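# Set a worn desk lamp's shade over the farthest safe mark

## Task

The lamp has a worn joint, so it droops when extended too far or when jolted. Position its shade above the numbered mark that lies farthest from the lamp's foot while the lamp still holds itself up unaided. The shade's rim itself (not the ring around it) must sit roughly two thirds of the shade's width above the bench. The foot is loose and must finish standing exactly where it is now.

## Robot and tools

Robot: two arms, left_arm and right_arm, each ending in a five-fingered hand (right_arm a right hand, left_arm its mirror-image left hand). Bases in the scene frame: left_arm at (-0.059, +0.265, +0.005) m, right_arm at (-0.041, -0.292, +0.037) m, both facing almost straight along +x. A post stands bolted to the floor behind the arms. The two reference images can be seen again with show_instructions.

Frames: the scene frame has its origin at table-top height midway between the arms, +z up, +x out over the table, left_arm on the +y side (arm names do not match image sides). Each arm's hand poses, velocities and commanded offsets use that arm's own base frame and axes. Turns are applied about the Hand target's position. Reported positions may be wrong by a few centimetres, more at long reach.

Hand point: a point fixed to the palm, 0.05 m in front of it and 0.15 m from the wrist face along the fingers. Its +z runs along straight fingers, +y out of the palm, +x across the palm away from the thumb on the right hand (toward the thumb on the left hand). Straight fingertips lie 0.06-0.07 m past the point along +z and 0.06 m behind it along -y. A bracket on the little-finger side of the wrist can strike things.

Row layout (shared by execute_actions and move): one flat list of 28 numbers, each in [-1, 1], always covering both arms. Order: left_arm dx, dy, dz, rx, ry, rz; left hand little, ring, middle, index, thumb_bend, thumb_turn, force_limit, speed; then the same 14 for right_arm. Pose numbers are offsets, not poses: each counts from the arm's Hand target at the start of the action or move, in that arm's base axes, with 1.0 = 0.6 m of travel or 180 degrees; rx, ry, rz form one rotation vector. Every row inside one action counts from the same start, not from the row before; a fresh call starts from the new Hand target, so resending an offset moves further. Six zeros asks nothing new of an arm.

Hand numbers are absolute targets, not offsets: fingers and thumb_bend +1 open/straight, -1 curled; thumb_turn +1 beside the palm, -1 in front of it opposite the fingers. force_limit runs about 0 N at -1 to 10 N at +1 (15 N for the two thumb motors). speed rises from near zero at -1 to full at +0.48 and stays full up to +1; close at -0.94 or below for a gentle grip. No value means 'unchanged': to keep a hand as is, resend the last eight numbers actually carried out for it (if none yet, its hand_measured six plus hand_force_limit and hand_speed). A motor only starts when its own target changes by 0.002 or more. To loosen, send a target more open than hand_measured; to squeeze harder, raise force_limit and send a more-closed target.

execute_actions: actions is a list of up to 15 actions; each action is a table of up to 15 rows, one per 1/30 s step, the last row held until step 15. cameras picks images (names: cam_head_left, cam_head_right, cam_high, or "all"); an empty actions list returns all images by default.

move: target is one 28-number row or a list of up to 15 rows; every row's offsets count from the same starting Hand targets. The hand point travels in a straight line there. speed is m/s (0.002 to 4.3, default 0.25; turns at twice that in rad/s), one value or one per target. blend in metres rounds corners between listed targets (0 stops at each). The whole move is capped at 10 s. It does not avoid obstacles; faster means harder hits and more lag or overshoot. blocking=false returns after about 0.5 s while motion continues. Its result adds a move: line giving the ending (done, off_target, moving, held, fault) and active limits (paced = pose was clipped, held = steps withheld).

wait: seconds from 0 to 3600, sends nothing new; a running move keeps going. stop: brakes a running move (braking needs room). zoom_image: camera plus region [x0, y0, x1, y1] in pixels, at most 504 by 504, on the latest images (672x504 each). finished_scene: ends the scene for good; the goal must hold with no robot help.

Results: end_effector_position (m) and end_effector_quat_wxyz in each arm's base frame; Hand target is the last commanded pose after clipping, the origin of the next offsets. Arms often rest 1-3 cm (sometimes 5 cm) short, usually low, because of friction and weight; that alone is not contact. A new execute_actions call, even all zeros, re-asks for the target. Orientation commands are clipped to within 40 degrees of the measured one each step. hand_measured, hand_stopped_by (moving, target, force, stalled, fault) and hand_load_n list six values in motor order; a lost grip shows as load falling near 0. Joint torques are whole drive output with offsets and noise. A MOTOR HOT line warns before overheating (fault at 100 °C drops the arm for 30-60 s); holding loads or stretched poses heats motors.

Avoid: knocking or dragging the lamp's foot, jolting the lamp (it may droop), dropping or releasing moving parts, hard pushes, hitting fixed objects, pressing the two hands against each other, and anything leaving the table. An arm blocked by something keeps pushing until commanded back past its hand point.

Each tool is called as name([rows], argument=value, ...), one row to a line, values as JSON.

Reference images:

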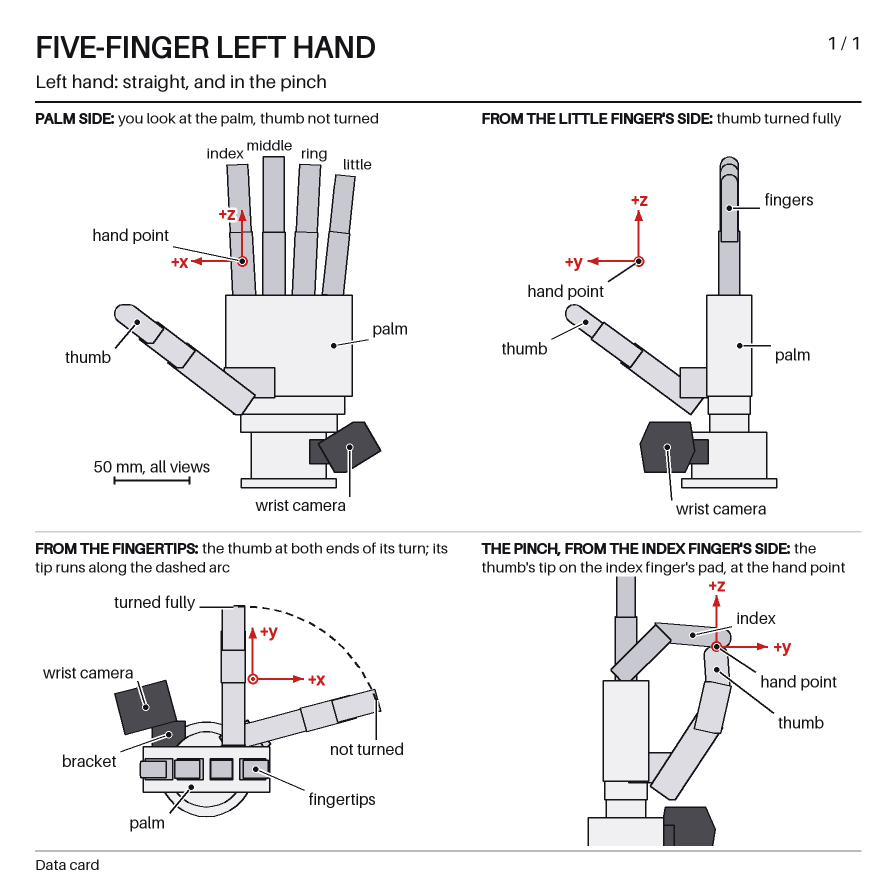

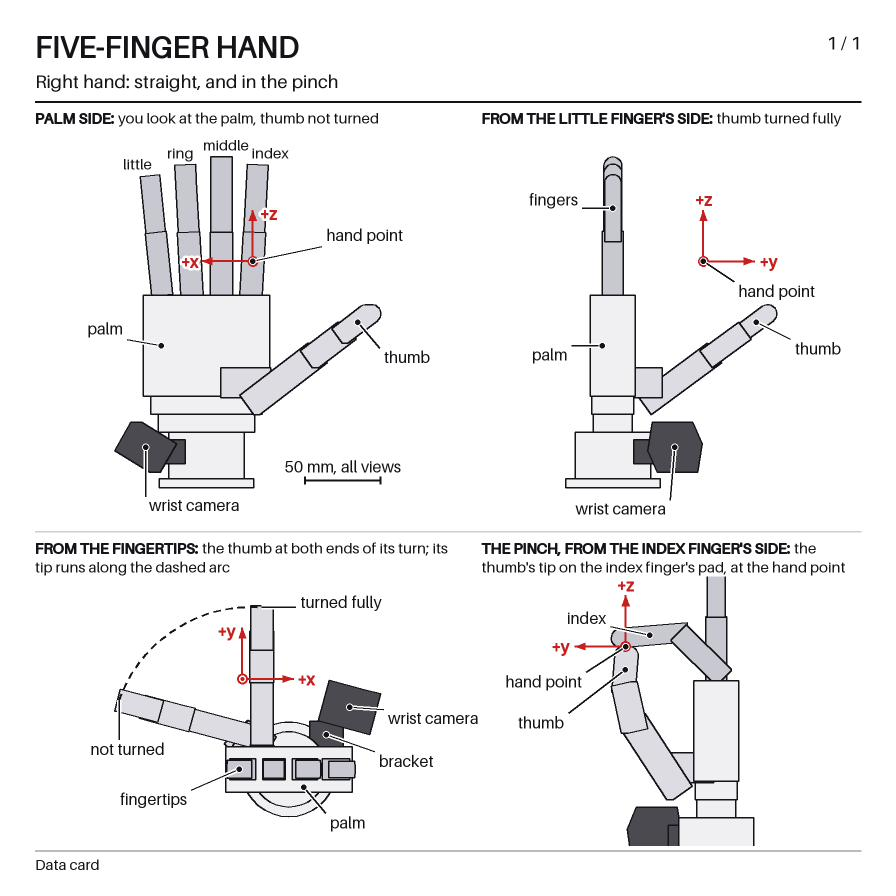

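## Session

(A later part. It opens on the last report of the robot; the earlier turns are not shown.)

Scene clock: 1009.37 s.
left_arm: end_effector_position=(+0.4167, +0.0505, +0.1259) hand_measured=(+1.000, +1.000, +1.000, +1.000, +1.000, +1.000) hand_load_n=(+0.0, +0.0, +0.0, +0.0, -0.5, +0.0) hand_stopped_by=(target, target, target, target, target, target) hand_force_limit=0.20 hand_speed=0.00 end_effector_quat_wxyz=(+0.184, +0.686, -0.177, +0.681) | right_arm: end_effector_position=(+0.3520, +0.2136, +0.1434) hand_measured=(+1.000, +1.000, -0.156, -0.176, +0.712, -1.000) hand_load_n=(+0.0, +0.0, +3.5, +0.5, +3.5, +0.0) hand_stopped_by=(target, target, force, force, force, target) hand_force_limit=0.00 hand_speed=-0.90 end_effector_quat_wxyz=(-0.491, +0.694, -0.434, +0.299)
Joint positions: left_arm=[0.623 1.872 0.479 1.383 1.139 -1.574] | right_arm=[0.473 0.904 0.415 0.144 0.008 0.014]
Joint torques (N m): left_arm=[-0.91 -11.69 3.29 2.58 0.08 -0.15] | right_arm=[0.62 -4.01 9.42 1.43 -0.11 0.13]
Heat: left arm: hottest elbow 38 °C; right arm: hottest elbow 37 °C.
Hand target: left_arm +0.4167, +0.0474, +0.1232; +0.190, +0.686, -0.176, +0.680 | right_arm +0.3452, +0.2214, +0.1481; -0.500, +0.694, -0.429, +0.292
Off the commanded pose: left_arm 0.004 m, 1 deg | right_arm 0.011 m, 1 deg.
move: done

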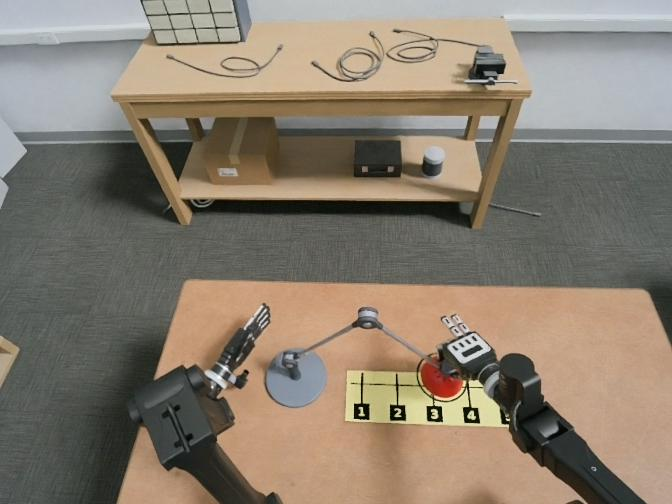

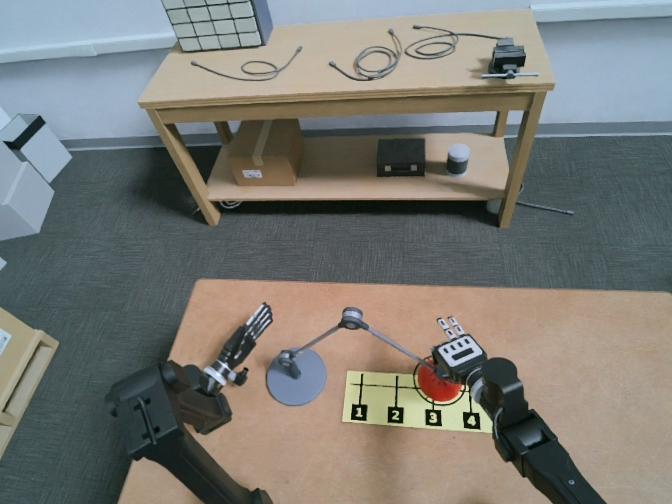

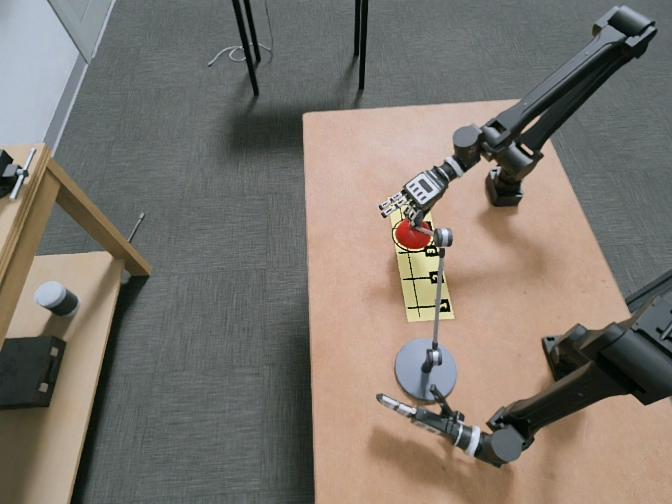

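move([
  [0,0,0.0,0,0,0,0,0,0,1,1,1,0.2,-0.2,0,0,0,0,0,0,1,1,-0.2,-0.2,0.3,-1,0.0,-0.9],
  [-0.022,-0.09,0,0,0,0,0,0,0,1,1,1,0.2,-0.2,0,0,0,0,0,0,1,1,-0.2,-0.2,0.3,-1,0.0,-0.9],
], speed=0.06, cameras=["cam_head_left","cam_head_right","cam_high"])

zoom_image(camera="cam_head_left", region=[200, 290, 340, 430])

zoom_image(camera="cam_high", region=[360, 320, 500, 460])

Scene clock: 1012.37 s.
left_arm: end_effector_position=(+0.4054, -0.0041, +0.1193) hand_measured=(+0.000, +0.000, +0.000, +1.000, +1.000, +1.000) hand_load_n=(+0.0, +0.0, +0.0, +0.0, +0.0, +0.0) hand_stopped_by=(target, target, target, target, target, target) hand_force_limit=0.20 hand_speed=-0.20 end_effector_quat_wxyz=(+0.190, +0.689, -0.175, +0.677) | right_arm: end_effector_position=(+0.3520, +0.2136, +0.1434) hand_measured=(+1.000, +1.000, -0.156, -0.176, +0.712, -1.000) hand_load_n=(+0.0, +0.0, +3.5, +0.5, +3.5, +0.0) hand_stopped_by=(target, target, force, force, force, target) hand_force_limit=0.00 hand_speed=-0.90 end_effector_quat_wxyz=(-0.491, +0.694, -0.434, +0.299)
Joint positions: left_arm=[0.498 1.872 0.379 1.47 1.02 -1.576] | right_arm=[0.473 0.904 0.415 0.144 0.008 0.014]
Joint torques (N m): left_arm=[-1.38 -12.51 2.07 2.74 -0.09 -0.19] | right_arm=[1.03 -4.54 9.62 1.61 -0.15 0.16]
Heat: left arm: hottest elbow 38 °C; right arm: hottest elbow 37 °C.
Hand target: left_arm +0.4035, -0.0067, +0.1231; +0.190, +0.686, -0.176, +0.680 | right_arm +0.3452, +0.2214, +0.1481; -0.500, +0.694, -0.429, +0.292
Off the commanded pose: left_arm 0.005 m, 1 deg | right_arm 0.011 m, 1 deg.
move: done

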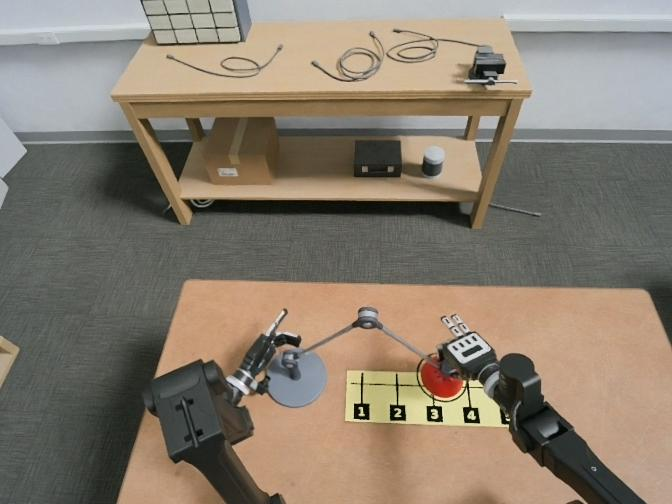

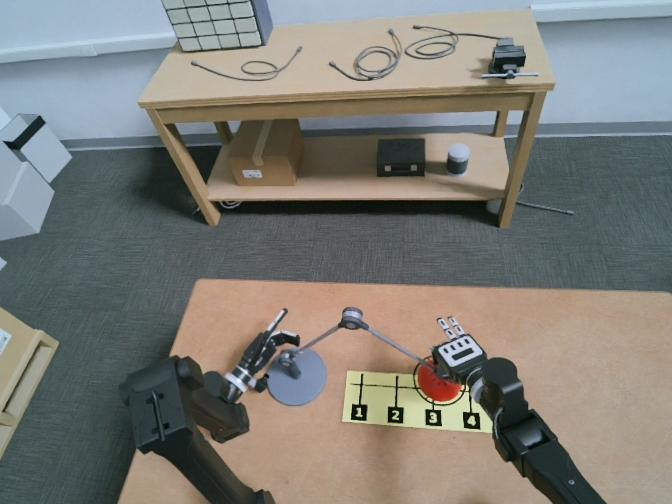

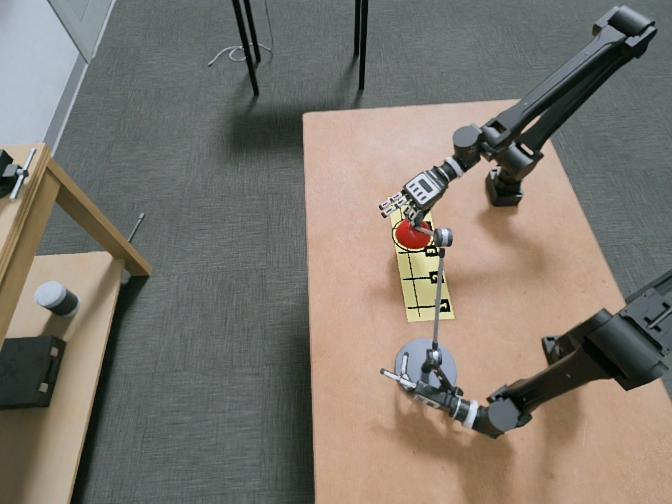

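Scaled by 3.600 from the camera's image (finer frame: 960x720).

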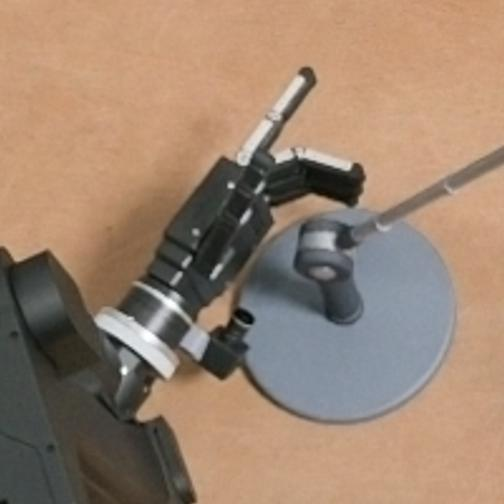

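Scaled by 3.600 from the camera's image (finer frame: 960x720).

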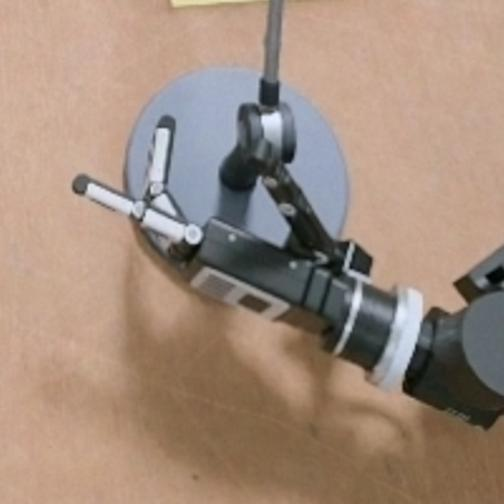

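move(target=[-0.05,0.0,0.03,0,0,0,0,0,0,1,1,1,0.2,-0.2,0,0,0,0,0,0,1,1,-0.2,-0.2,0.3,-1,0.0,-0.9], speed=0.04, cameras=["cam_head_left","cam_head_right","cam_high"])

zoom_image(camera="cam_head_left", region=[200, 290, 340, 430])

zoom_image(camera="cam_high", region=[360, 320, 500, 460])

Scene clock: 1015.97 s.
left_arm: end_effector_position=(+0.3755, -0.0082, +0.1406) hand_measured=(+0.000, +0.000, +0.000, +1.000, +1.000, +1.000) hand_load_n=(+0.0, +0.5, +0.0, -0.5, +0.0, +0.0) hand_stopped_by=(target, target, target, target, target, target) hand_force_limit=0.20 hand_speed=-0.20 end_effector_quat_wxyz=(+0.186, +0.682, -0.184, +0.683) | right_arm: end_effector_position=(+0.3520, +0.2136, +0.1434) hand_measured=(+1.000, +1.000, -0.156, -0.176, +0.712, -1.000) hand_load_n=(+0.0, +0.0, +3.5, +0.5, +3.5, +0.0) hand_stopped_by=(target, target, force, force, force, target) hand_force_limit=0.00 hand_speed=-0.90 end_effector_quat_wxyz=(-0.491, +0.694, -0.434, +0.299)
Joint positions: left_arm=[0.538 1.767 0.303 1.47 1.068 -1.577] | right_arm=[0.473 0.904 0.415 0.144 0.008 0.014]
Joint torques (N m): left_arm=[-0.09 -10.87 2.19 1.47 0.03 -0.12] | right_arm=[1.2 -4.01 9.69 1.22 -0.17 0.14]
Heat: left arm: hottest elbow 38 °C; right arm: hottest elbow 37 °C.
Hand target: left_arm +0.3735, -0.0067, +0.1411; +0.190, +0.686, -0.176, +0.680 | right_arm +0.3452, +0.2214, +0.1481; -0.500, +0.694, -0.429, +0.292
Off the commanded pose: left_arm 0.003 m, 1 deg | right_arm 0.011 m, 1 deg.
move: done

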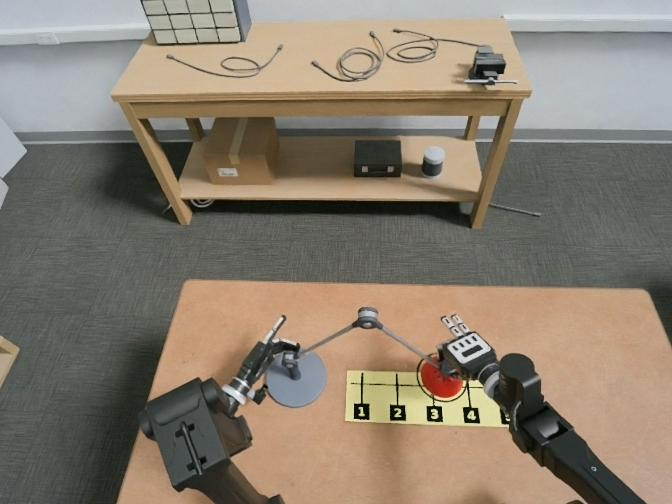

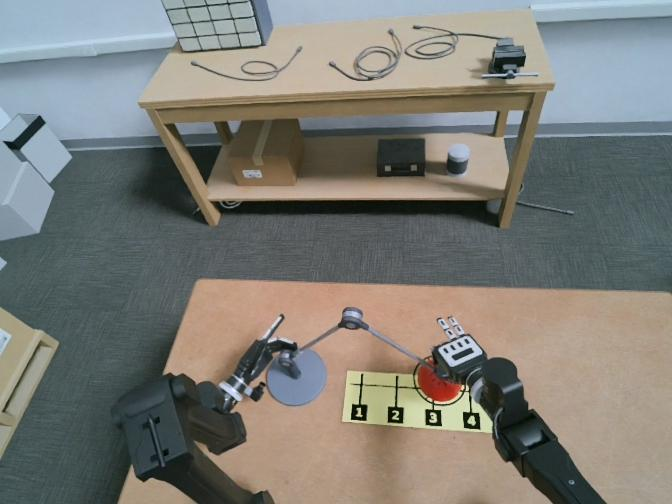

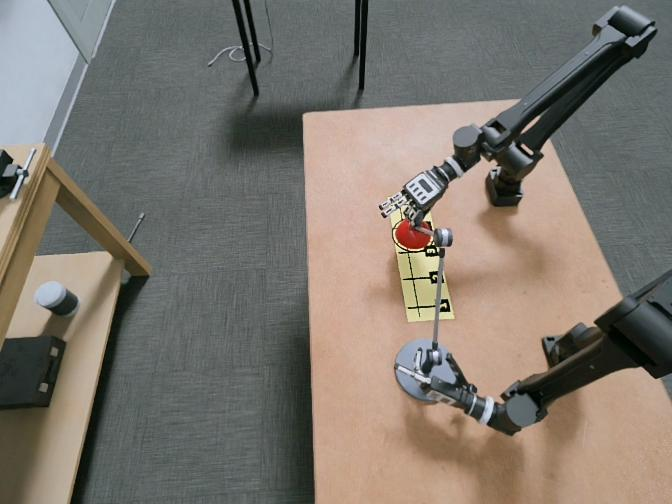

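Scaled by 3.600 from the camera's image (finer frame: 960x720).

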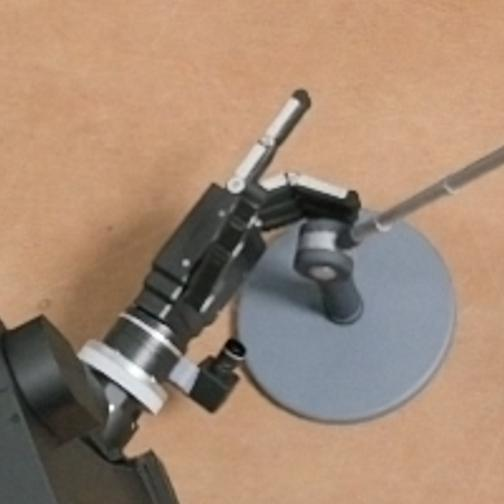

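Scaled by 3.600 from the camera's image (finer frame: 960x720).

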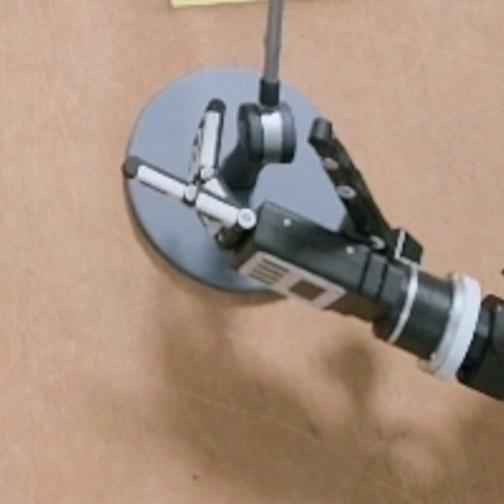

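move(target=[-0.033,0.0,-0.028,0,0,0,0,0,0,1,1,1,0.2,-0.2,0,0,0,0,0,0,1,1,-0.2,-0.2,0.3,-1,0.0,-0.9], speed=0.03, cameras=["cam_head_left","cam_head_right","cam_high"])

zoom_image(camera="cam_head_left", region=[200, 290, 340, 430])

zoom_image(camera="cam_high", region=[360, 320, 500, 460])

Scene clock: 1017.60 s.
left_arm: end_effector_position=(+0.3610, -0.0067, +0.1318) hand_measured=(+0.000, +0.000, +0.000, +1.000, +1.000, +1.000) hand_load_n=(+0.0, -0.5, +4.0, +0.0, +0.0, +0.0) hand_stopped_by=(target, target, target, target, target, target) hand_force_limit=0.20 hand_speed=-0.20 end_effector_quat_wxyz=(+0.185, +0.682, -0.184, +0.683) | right_arm: end_effector_position=(+0.3520, +0.2136, +0.1434) hand_measured=(+1.000, +1.000, -0.156, -0.176, +0.712, -1.000) hand_load_n=(+0.0, +0.0, +3.5, +0.0, +3.5, +0.0) hand_stopped_by=(target, target, force, force, force, target) hand_force_limit=0.00 hand_speed=-0.90 end_effector_quat_wxyz=(-0.491, +0.694, -0.434, +0.299)
Joint positions: left_arm=[0.571 1.813 0.275 1.543 1.099 -1.577] | right_arm=[0.473 0.904 0.415 0.144 0.008 0.014]
Joint torques (N m): left_arm=[-0.15 -7.88 0.77 2.5 0.37 -0.03] | right_arm=[0.62 -4.25 9.61 1.7 -0.1 0.12]
Heat: left arm: hottest elbow 38 °C; right arm: hottest elbow 37 °C.
Hand target: left_arm +0.3537, -0.0066, +0.1243; +0.190, +0.686, -0.176, +0.680 | right_arm +0.3452, +0.2214, +0.1481; -0.500, +0.694, -0.429, +0.292
Off the commanded pose: left_arm 0.010 m, 1 deg | right_arm 0.011 m, 1 deg.
joint sent to its limit (left arm) — joint 4 (wrist pitch), upper limit. The joint targets still meet the commanded pose.
move: done

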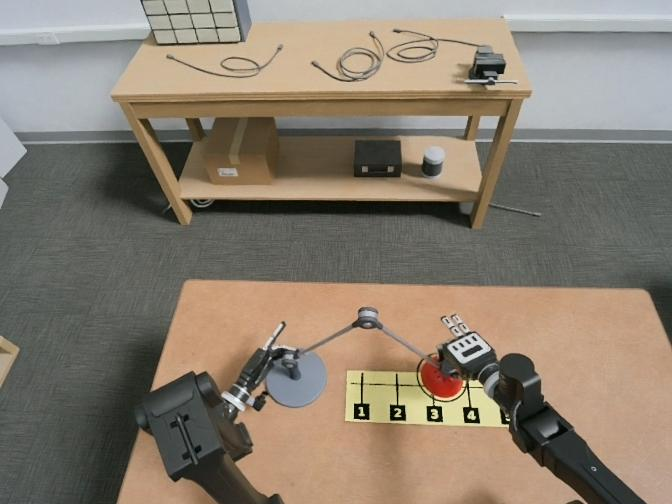

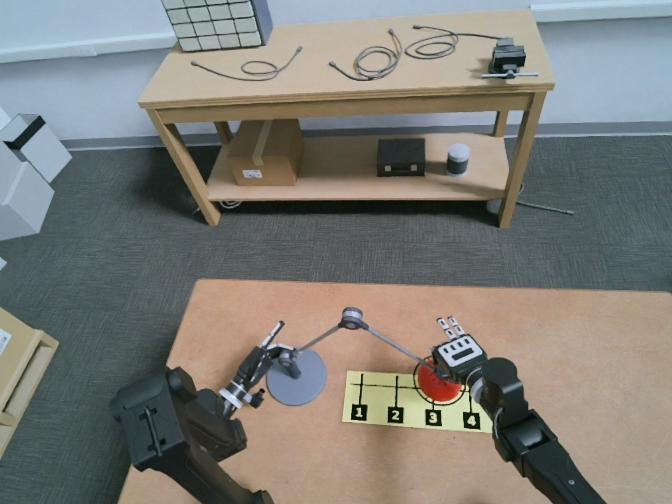

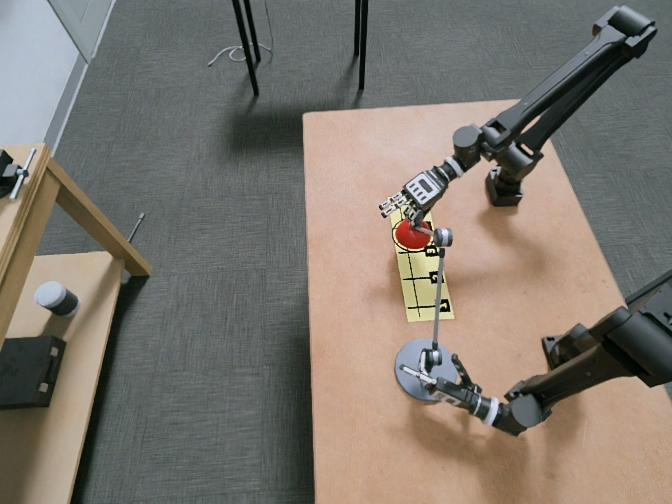

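Scaled by 3.600 from the camera's image (finer frame: 960x720).

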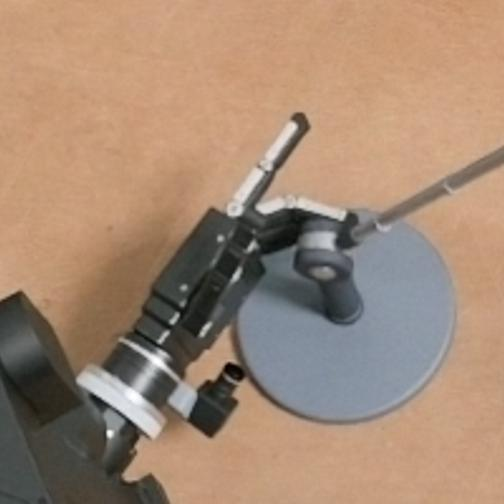

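Scaled by 3.600 from the camera's image (finer frame: 960x720).

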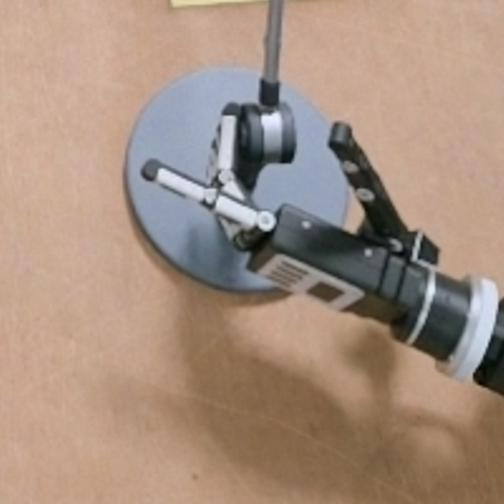

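move([
  [0.03,0.0,0,0,0,0,0,0,0,1,1,1,0.2,-0.2,0,0,0,0,0,0,1,1,-0.2,-0.2,0.3,-1,0.0,-0.9],
  [0.03,0.0,0,0,0,0,0,0,1,1,1,1,0.2,-0.2,0,0,0,0,0,0,1,1,-0.2,-0.2,0.3,-1,0.0,-0.9],
  [-0.01,0.0,0,0,0,0,0,0,1,1,1,1,0.2,-0.2,0,0,0,0,0,0,1,1,-0.2,-0.2,0.3,-1,0.0,-0.9],
], speed=0.03, cameras=["cam_head_left","cam_head_right","cam_high"])

zoom_image(camera="cam_head_left", region=[200, 290, 340, 430])

zoom_image(camera="cam_high", region=[360, 320, 500, 460])

Scene clock: 1025.30 s.
left_arm: end_effector_position=(+0.3559, -0.0074, +0.1253) hand_measured=(+0.000, +0.000, +1.000, +1.000, +1.000, +1.000) hand_load_n=(+3.0, +2.5, +0.0, +0.0, +0.0, +0.0) hand_stopped_by=(target, target, target, target, target, target) hand_force_limit=0.20 hand_speed=-0.20 end_effector_quat_wxyz=(+0.195, +0.688, -0.178, +0.676) | right_arm: end_effector_position=(+0.3520, +0.2136, +0.1434) hand_measured=(+1.000, +1.000, -0.156, -0.176, +0.712, -1.000) hand_load_n=(+0.0, -0.5, +3.5, +0.5, +3.5, +0.0) hand_stopped_by=(target, target, force, force, force, target) hand_force_limit=0.00 hand_speed=-0.90 end_effector_quat_wxyz=(-0.491, +0.694, -0.434, +0.299)
Joint positions: left_arm=[0.58 1.832 0.265 1.543 1.113 -1.577] | right_arm=[0.473 0.904 0.415 0.144 0.008 0.014]
Joint torques (N m): left_arm=[0.38 -9.99 0.38 2.48 0.39 0.03] | right_arm=[0.56 -3.96 9.83 1.68 -0.13 0.14]
Heat: left arm: hottest elbow 37 °C; right arm: hottest elbow 37 °C.
Hand target: left_arm +0.3478, -0.0065, +0.1244; +0.190, +0.685, -0.176, +0.680 | right_arm +0.3452, +0.2214, +0.1481; -0.500, +0.694, -0.429, +0.292
Off the commanded pose: left_arm 0.008 m, 1 deg | right_arm 0.011 m, 1 deg.
joint sent to its limit (left arm) — joint 4 (wrist pitch), upper limit. The joint targets still meet the commanded pose.
move: done

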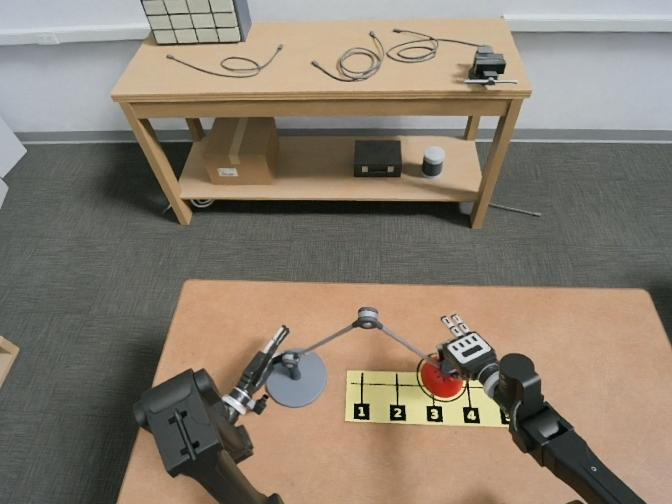

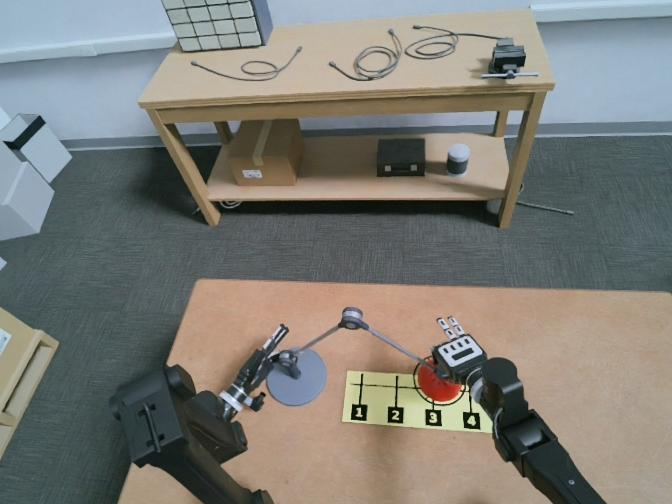

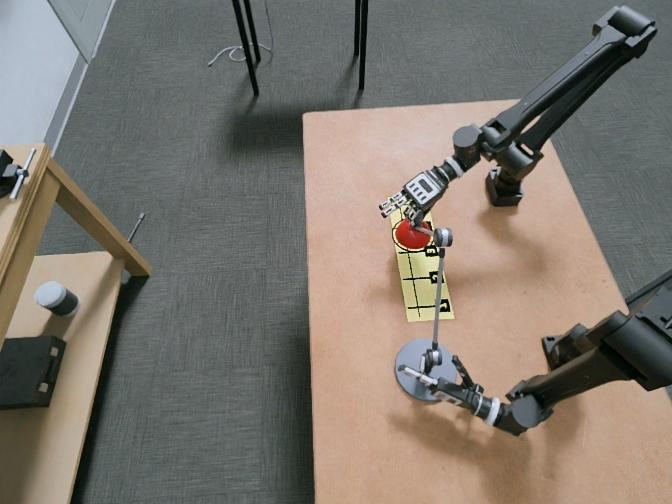

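Scaled by 3.600 from the camera's image (finer frame: 960x720).

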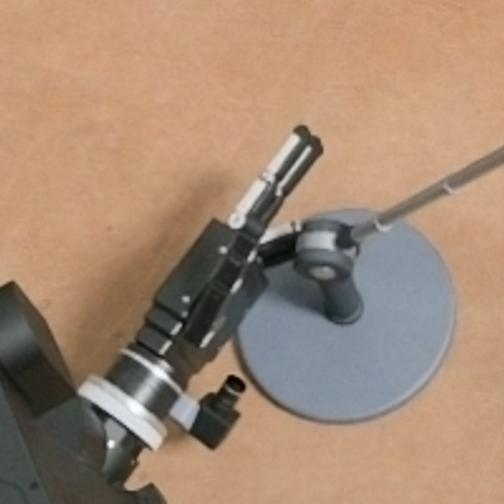

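Scaled by 3.600 from the camera's image (finer frame: 960x720).

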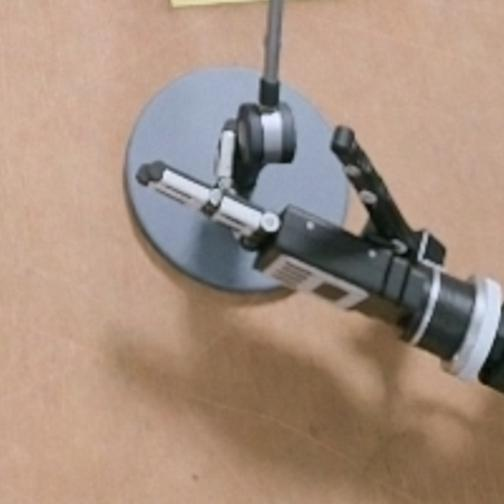

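move(target=[-0.015,0.006,0,0,0,0,0,0,1,1,1,1,0.2,-0.2,0,0,0,0,0,0,1,1,-0.2,-0.2,0.3,-1,0.0,-0.9], speed=0.015, cameras=["cam_high"])

zoom_image(camera="cam_high", region=[360, 310, 480, 430])

Scene clock: 1026.63 s.
left_arm: end_effector_position=(+0.3477, -0.0041, +0.1250) hand_measured=(+0.000, +0.000, +1.000, +1.000, +1.000, +1.000) hand_load_n=(+4.0, +3.0, +0.0, +0.0, +0.0, +0.0) hand_stopped_by=(target, target, target, target, target, target) hand_force_limit=0.20 hand_speed=-0.20 end_effector_quat_wxyz=(+0.196, +0.689, -0.177, +0.675) | right_arm: end_effector_position=(+0.3502, +0.2161, +0.1434) hand_measured=(+1.000, +1.000, -0.156, -0.176, +0.712, -1.000) hand_load_n=(-0.5, +0.0, +2.5, +0.5, +4.5, +0.5) hand_stopped_by=(target, target, force, force, force, target) hand_force_limit=0.00 hand_speed=-0.90 end_effector_quat_wxyz=(-0.493, +0.695, -0.432, +0.296)
Joint positions: left_arm=[0.608 1.829 0.253 1.546 1.143 -1.574] | right_arm=[0.48 0.903 0.415 0.143 0.007 0.018]
Joint torques (N m): left_arm=[1.32 -10.4 0.24 2.29 0.5 0.14] | right_arm=[0.5 -4.48 9.55 1.61 -0.16 0.07]
Heat: left arm: hottest elbow 37 °C; right arm: hottest elbow 37 °C.
Hand target: left_arm +0.3387, -0.0030, +0.1244; +0.190, +0.685, -0.176, +0.680 | right_arm +0.3452, +0.2215, +0.1480; -0.500, +0.694, -0.429, +0.292
Off the commanded pose: left_arm 0.009 m, 1 deg | right_arm 0.009 m, 1 deg.
joint sent to its limit (left arm) — joint 4 (wrist pitch), upper limit. The joint targets still meet the commanded pose.
move: done

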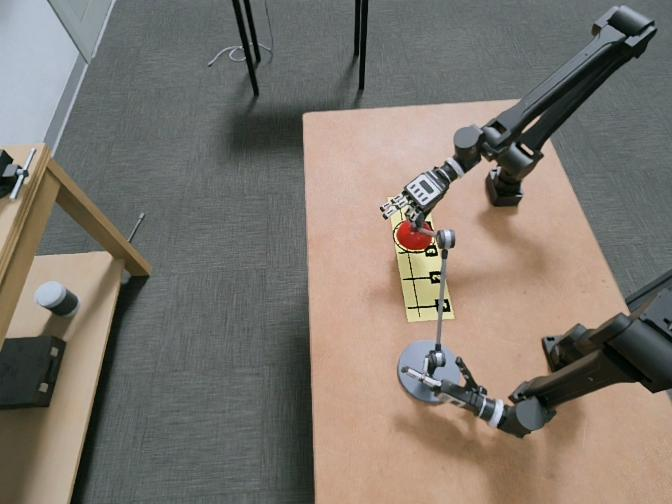

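Scaled by 4.200 from the camera's image (finer frame: 960x720).

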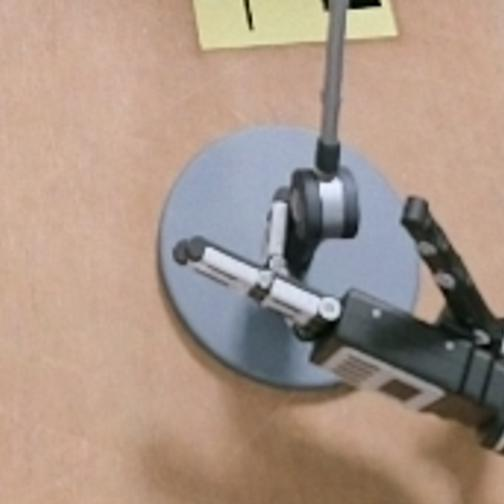

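move(target=[-0.008,0.0,0,0,0,0,0,0,1,1,1,1,0.2,-0.2,0,0,0,0,0,0,1,1,-0.2,-0.2,0.3,-1,0.0,-0.9], speed=0.015, cameras=["cam_high", "cam_head_left"])

zoom_image(camera="cam_high", region=[360, 310, 480, 430])

zoom_image(camera="cam_high", region=[360, 170, 480, 290])

zoom_image(camera="cam_head_left", region=[380, 310, 500, 430])

Scene clock: 1027.80 s.
left_arm: end_effector_position=(+0.3431, -0.0028, +0.1250) hand_measured=(+0.000, +0.000, +1.000, +1.000, +1.000, +1.000) hand_load_n=(+3.5, +3.0, +0.0, +0.0, +0.0, +0.0) hand_stopped_by=(target, target, target, target, target, target) hand_force_limit=0.20 hand_speed=-0.20 end_effector_quat_wxyz=(+0.195, +0.690, -0.176, +0.674) | right_arm: end_effector_position=(+0.3496, +0.2172, +0.1435) hand_measured=(+1.000, +1.000, -0.156, -0.176, +0.712, -1.000) hand_load_n=(+0.0, +0.0, +2.5, +0.5, +3.5, +1.0) hand_stopped_by=(target, target, force, force, force, target) hand_force_limit=0.00 hand_speed=-0.90 end_effector_quat_wxyz=(-0.494, +0.695, -0.432, +0.295)
Joint positions: left_arm=[0.623 1.825 0.242 1.546 1.154 -1.569] | right_arm=[0.482 0.903 0.415 0.143 0.006 0.021]
Joint torques (N m): left_arm=[0.26 -10.46 0.14 2.54 0.49 0.18] | right_arm=[0.56 -5.13 9.29 1.54 0 0.06]
Heat: left arm: hottest elbow 37 °C; right arm: hottest elbow 37 °C.
Hand target: left_arm +0.3339, -0.0030, +0.1244; +0.190, +0.686, -0.176, +0.680 | right_arm +0.3452, +0.2215, +0.1480; -0.500, +0.694, -0.429, +0.292
Off the commanded pose: left_arm 0.009 m, 1 deg | right_arm 0.008 m, 1 deg.
joint sent to its limit (left arm) — joint 4 (wrist pitch), upper limit. The joint targets still meet the commanded pose.
move: done
Images, in order (width x height): cam_head_left 672x504, cam_high 672x504.

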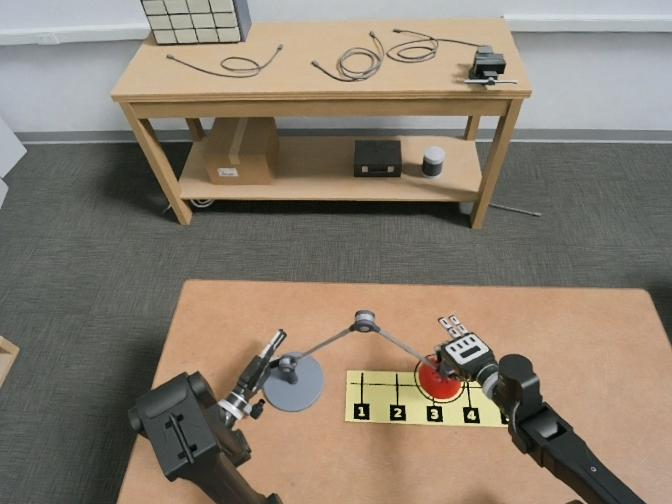

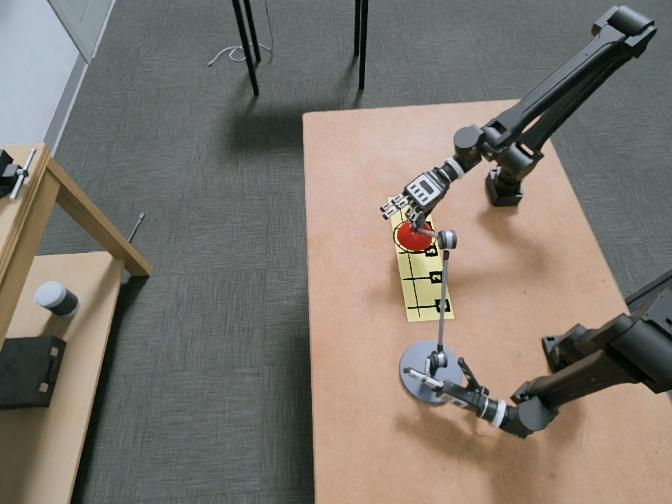

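Scaled by 4.200 from the camera's image (finer frame: 960x720).

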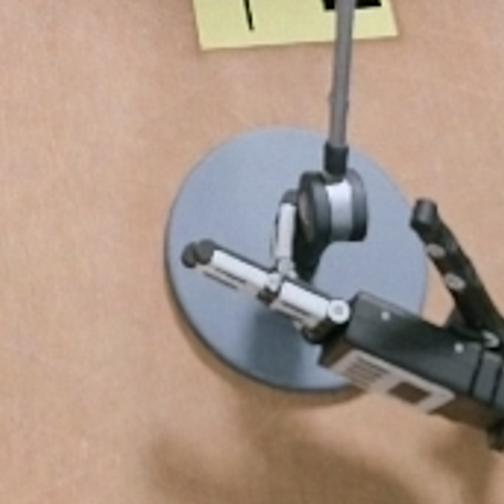

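Scaled by 4.200 from the camera's image (finer frame: 960x720).

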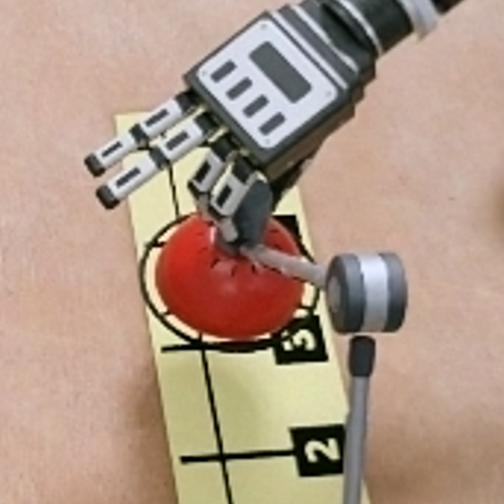

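Scaled by 4.200 from the camera's image (finer frame: 960x720).

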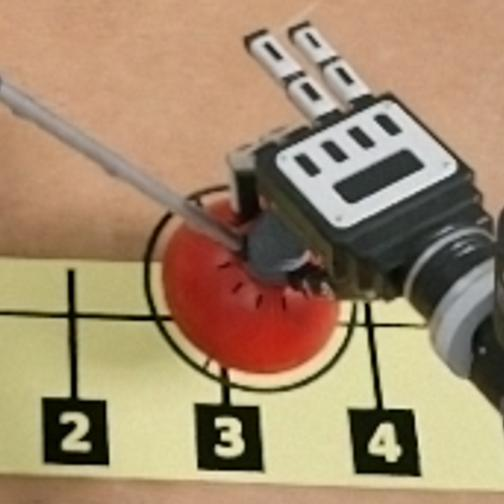

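move([
  [0.05,0.0,0,0,0,0,0,0,1,1,1,1,0.2,-0.2,0,0,0,0,0,0,1,1,-0.2,-0.2,0.3,-1,0.0,-0.9],
  [0.108,0.142,0,0,0,0,0,0,1,1,1,1,0.2,-0.2,0,0,0,0,0,0,1,1,-0.2,-0.2,0.3,-1,0.0,-0.9],
], speed=[0.02, 0.06], cameras=["cam_high", "cam_head_left"])

zoom_image(camera="cam_high", region=[360, 310, 480, 430])

zoom_image(camera="cam_high", region=[360, 170, 480, 290])

zoom_image(camera="cam_head_left", region=[380, 310, 500, 430])

Scene clock: 1032.43 s.
left_arm: end_effector_position=(+0.3948, +0.0764, +0.1304) hand_measured=(+0.000, +0.000, +1.000, +1.000, +1.000, +1.000) hand_load_n=(+0.0, +0.0, +0.0, +0.0, +0.0, +0.0) hand_stopped_by=(target, target, target, target, target, target) hand_force_limit=0.20 hand_speed=-0.20 end_effector_quat_wxyz=(+0.182, +0.680, -0.187, +0.685) | right_arm: end_effector_position=(+0.3496, +0.2172, +0.1435) hand_measured=(+1.000, +1.000, -0.156, -0.176, +0.712, -1.000) hand_load_n=(+0.0, +0.0, +2.5, +1.0, +4.0, +0.5) hand_stopped_by=(target, target, force, force, force, target) hand_force_limit=0.00 hand_speed=-0.90 end_effector_quat_wxyz=(-0.494, +0.695, -0.432, +0.295)
Joint positions: left_arm=[0.722 1.865 0.484 1.397 1.249 -1.577] | right_arm=[0.482 0.903 0.415 0.143 0.006 0.021]
Joint torques (N m): left_arm=[-0.03 -10.46 4.48 1.17 0.05 -0.16] | right_arm=[0.44 -4.25 9.36 1.59 0 0.11]
Heat: left arm: hottest elbow 37 °C; right arm: hottest elbow 37 °C.
Hand target: left_arm +0.3988, +0.0823, +0.1245; +0.190, +0.685, -0.176, +0.680 | right_arm +0.3452, +0.2215, +0.1480; -0.500, +0.694, -0.429, +0.292
Off the commanded pose: left_arm 0.009 m, 2 deg | right_arm 0.008 m, 1 deg.
move: done
Images, in order (width x height): cam_head_left 672x504, cam_high 672x504.

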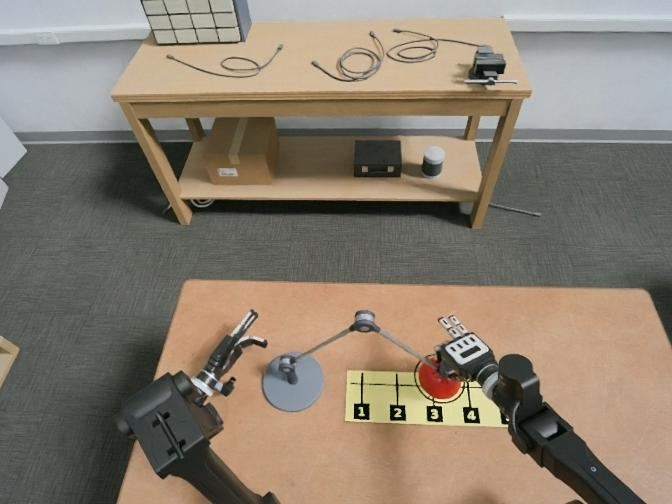

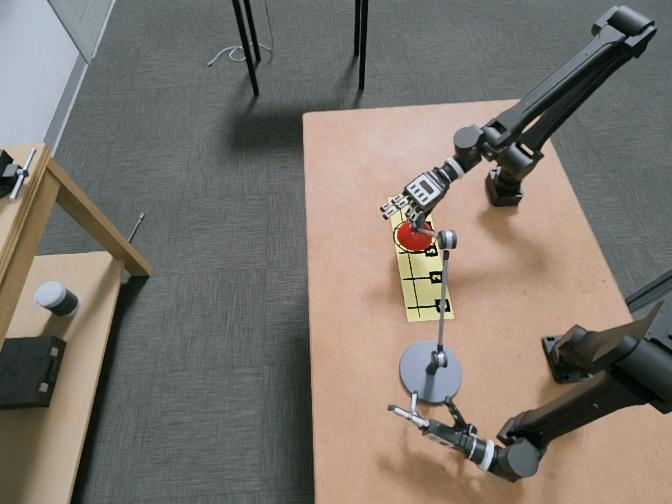

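Scaled by 4.200 from the camera's image (finer frame: 960x720).

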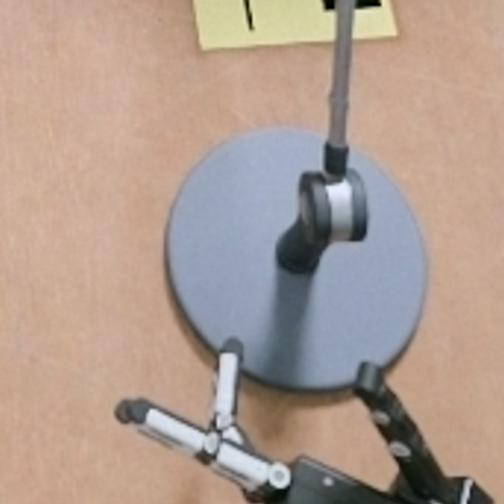

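Scaled by 4.200 from the camera's image (finer frame: 960x720).

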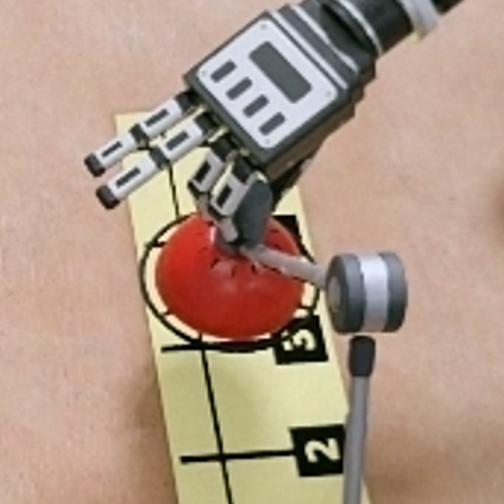

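Scaled by 4.200 from the camera's image (finer frame: 960x720).

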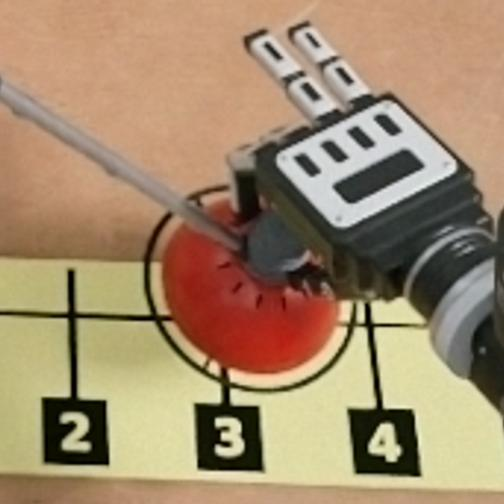

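move([
  [0,0,0.0,0,0,0,1,1,1,1,1,1,0.2,-0.2,0,0,0,0,0,0,1,1,0.4,0.4,1,-1,0.0,-0.85],
  [0,0,0.25,0,0,0,1,1,1,1,1,1,0.2,-0.2,0,0,0,0,0,0,1,1,0.4,0.4,1,-1,0.0,-0.85],
], speed=0.08, cameras=["cam_high", "cam_head_left"])

zoom_image(camera="cam_high", region=[360, 170, 480, 290])

zoom_image(camera="cam_head_left", region=[380, 310, 500, 430])

Scene clock: 1036.93 s.
left_arm: end_effector_position=(+0.3932, +0.0751, +0.2636) hand_measured=(+1.000, +1.000, +1.000, +1.000, +1.000, +1.000) hand_load_n=(+0.0, +0.0, +0.0, +0.0, +0.0, +0.0) hand_stopped_by=(target, target, target, target, target, target) hand_force_limit=0.20 hand_speed=-0.20 end_effector_quat_wxyz=(+0.198, +0.689, -0.170, +0.676) | right_arm: end_effector_position=(+0.3495, +0.2172, +0.1467) hand_measured=(+1.000, +1.000, +0.400, +0.400, +1.000, -1.000) hand_load_n=(+0.0, +0.0, +0.0, +0.0, +0.0, +0.0) hand_stopped_by=(target, target, target, target, target, target) hand_force_limit=0.00 hand_speed=-0.85 end_effector_quat_wxyz=(-0.496, +0.693, -0.431, +0.296)
Joint positions: left_arm=[0.722 1.353 0.526 0.802 1.25 -1.59] | right_arm=[0.482 0.895 0.415 0.143 0.006 0.021]
Joint torques (N m): left_arm=[0.26 -9.47 9.26 1.33 0.09 -0.01] | right_arm=[1.03 -2.73 9.74 1.55 -0.02 0.11]
Heat: left arm: hottest elbow 37 °C; right arm: hottest elbow 37 °C.
Hand target: left_arm +0.3988, +0.0823, +0.2745; +0.190, +0.685, -0.176, +0.680 | right_arm +0.3452, +0.2215, +0.1481; -0.500, +0.694, -0.429, +0.292
Off the commanded pose: left_arm 0.014 m, 1 deg | right_arm 0.006 m, 1 deg.
move: off_target (left_arm)
Images, in order (width x height): cam_head_left 672x504, cam_high 672x504.

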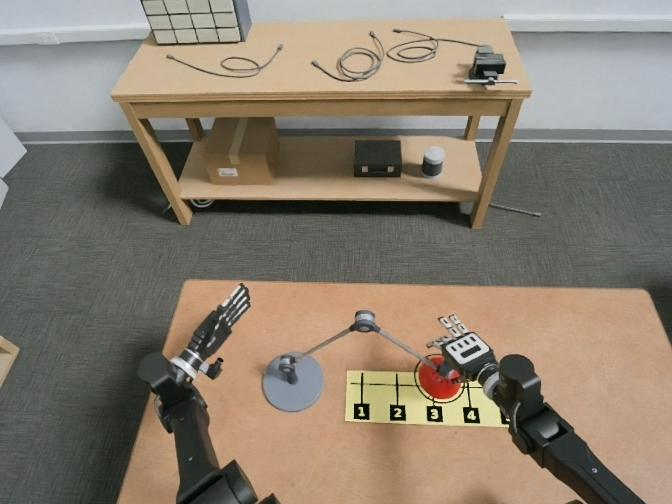

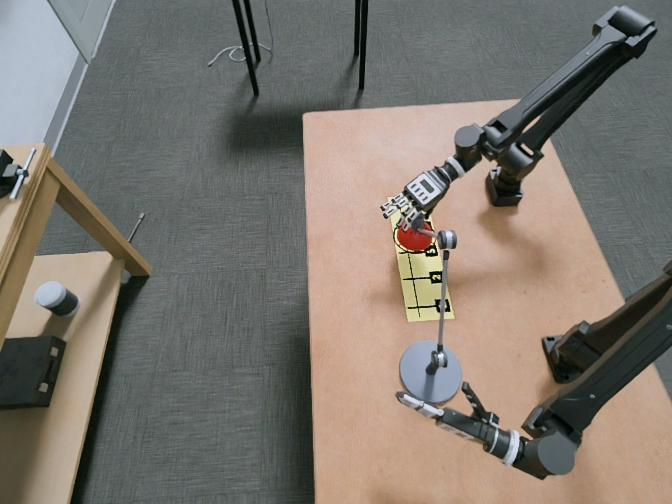

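Scaled by 4.200 from the camera's image (finer frame: 960x720).

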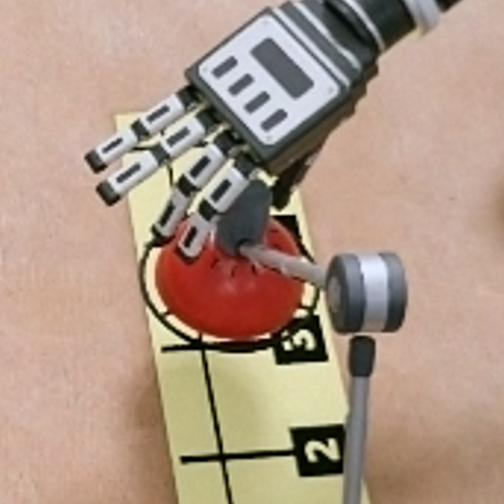

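Scaled by 4.200 from the camera's image (finer frame: 960x720).

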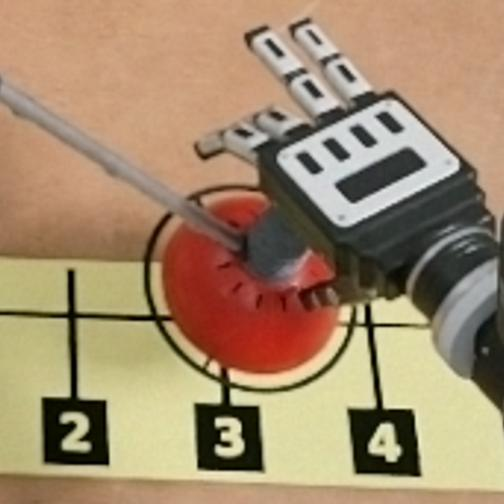

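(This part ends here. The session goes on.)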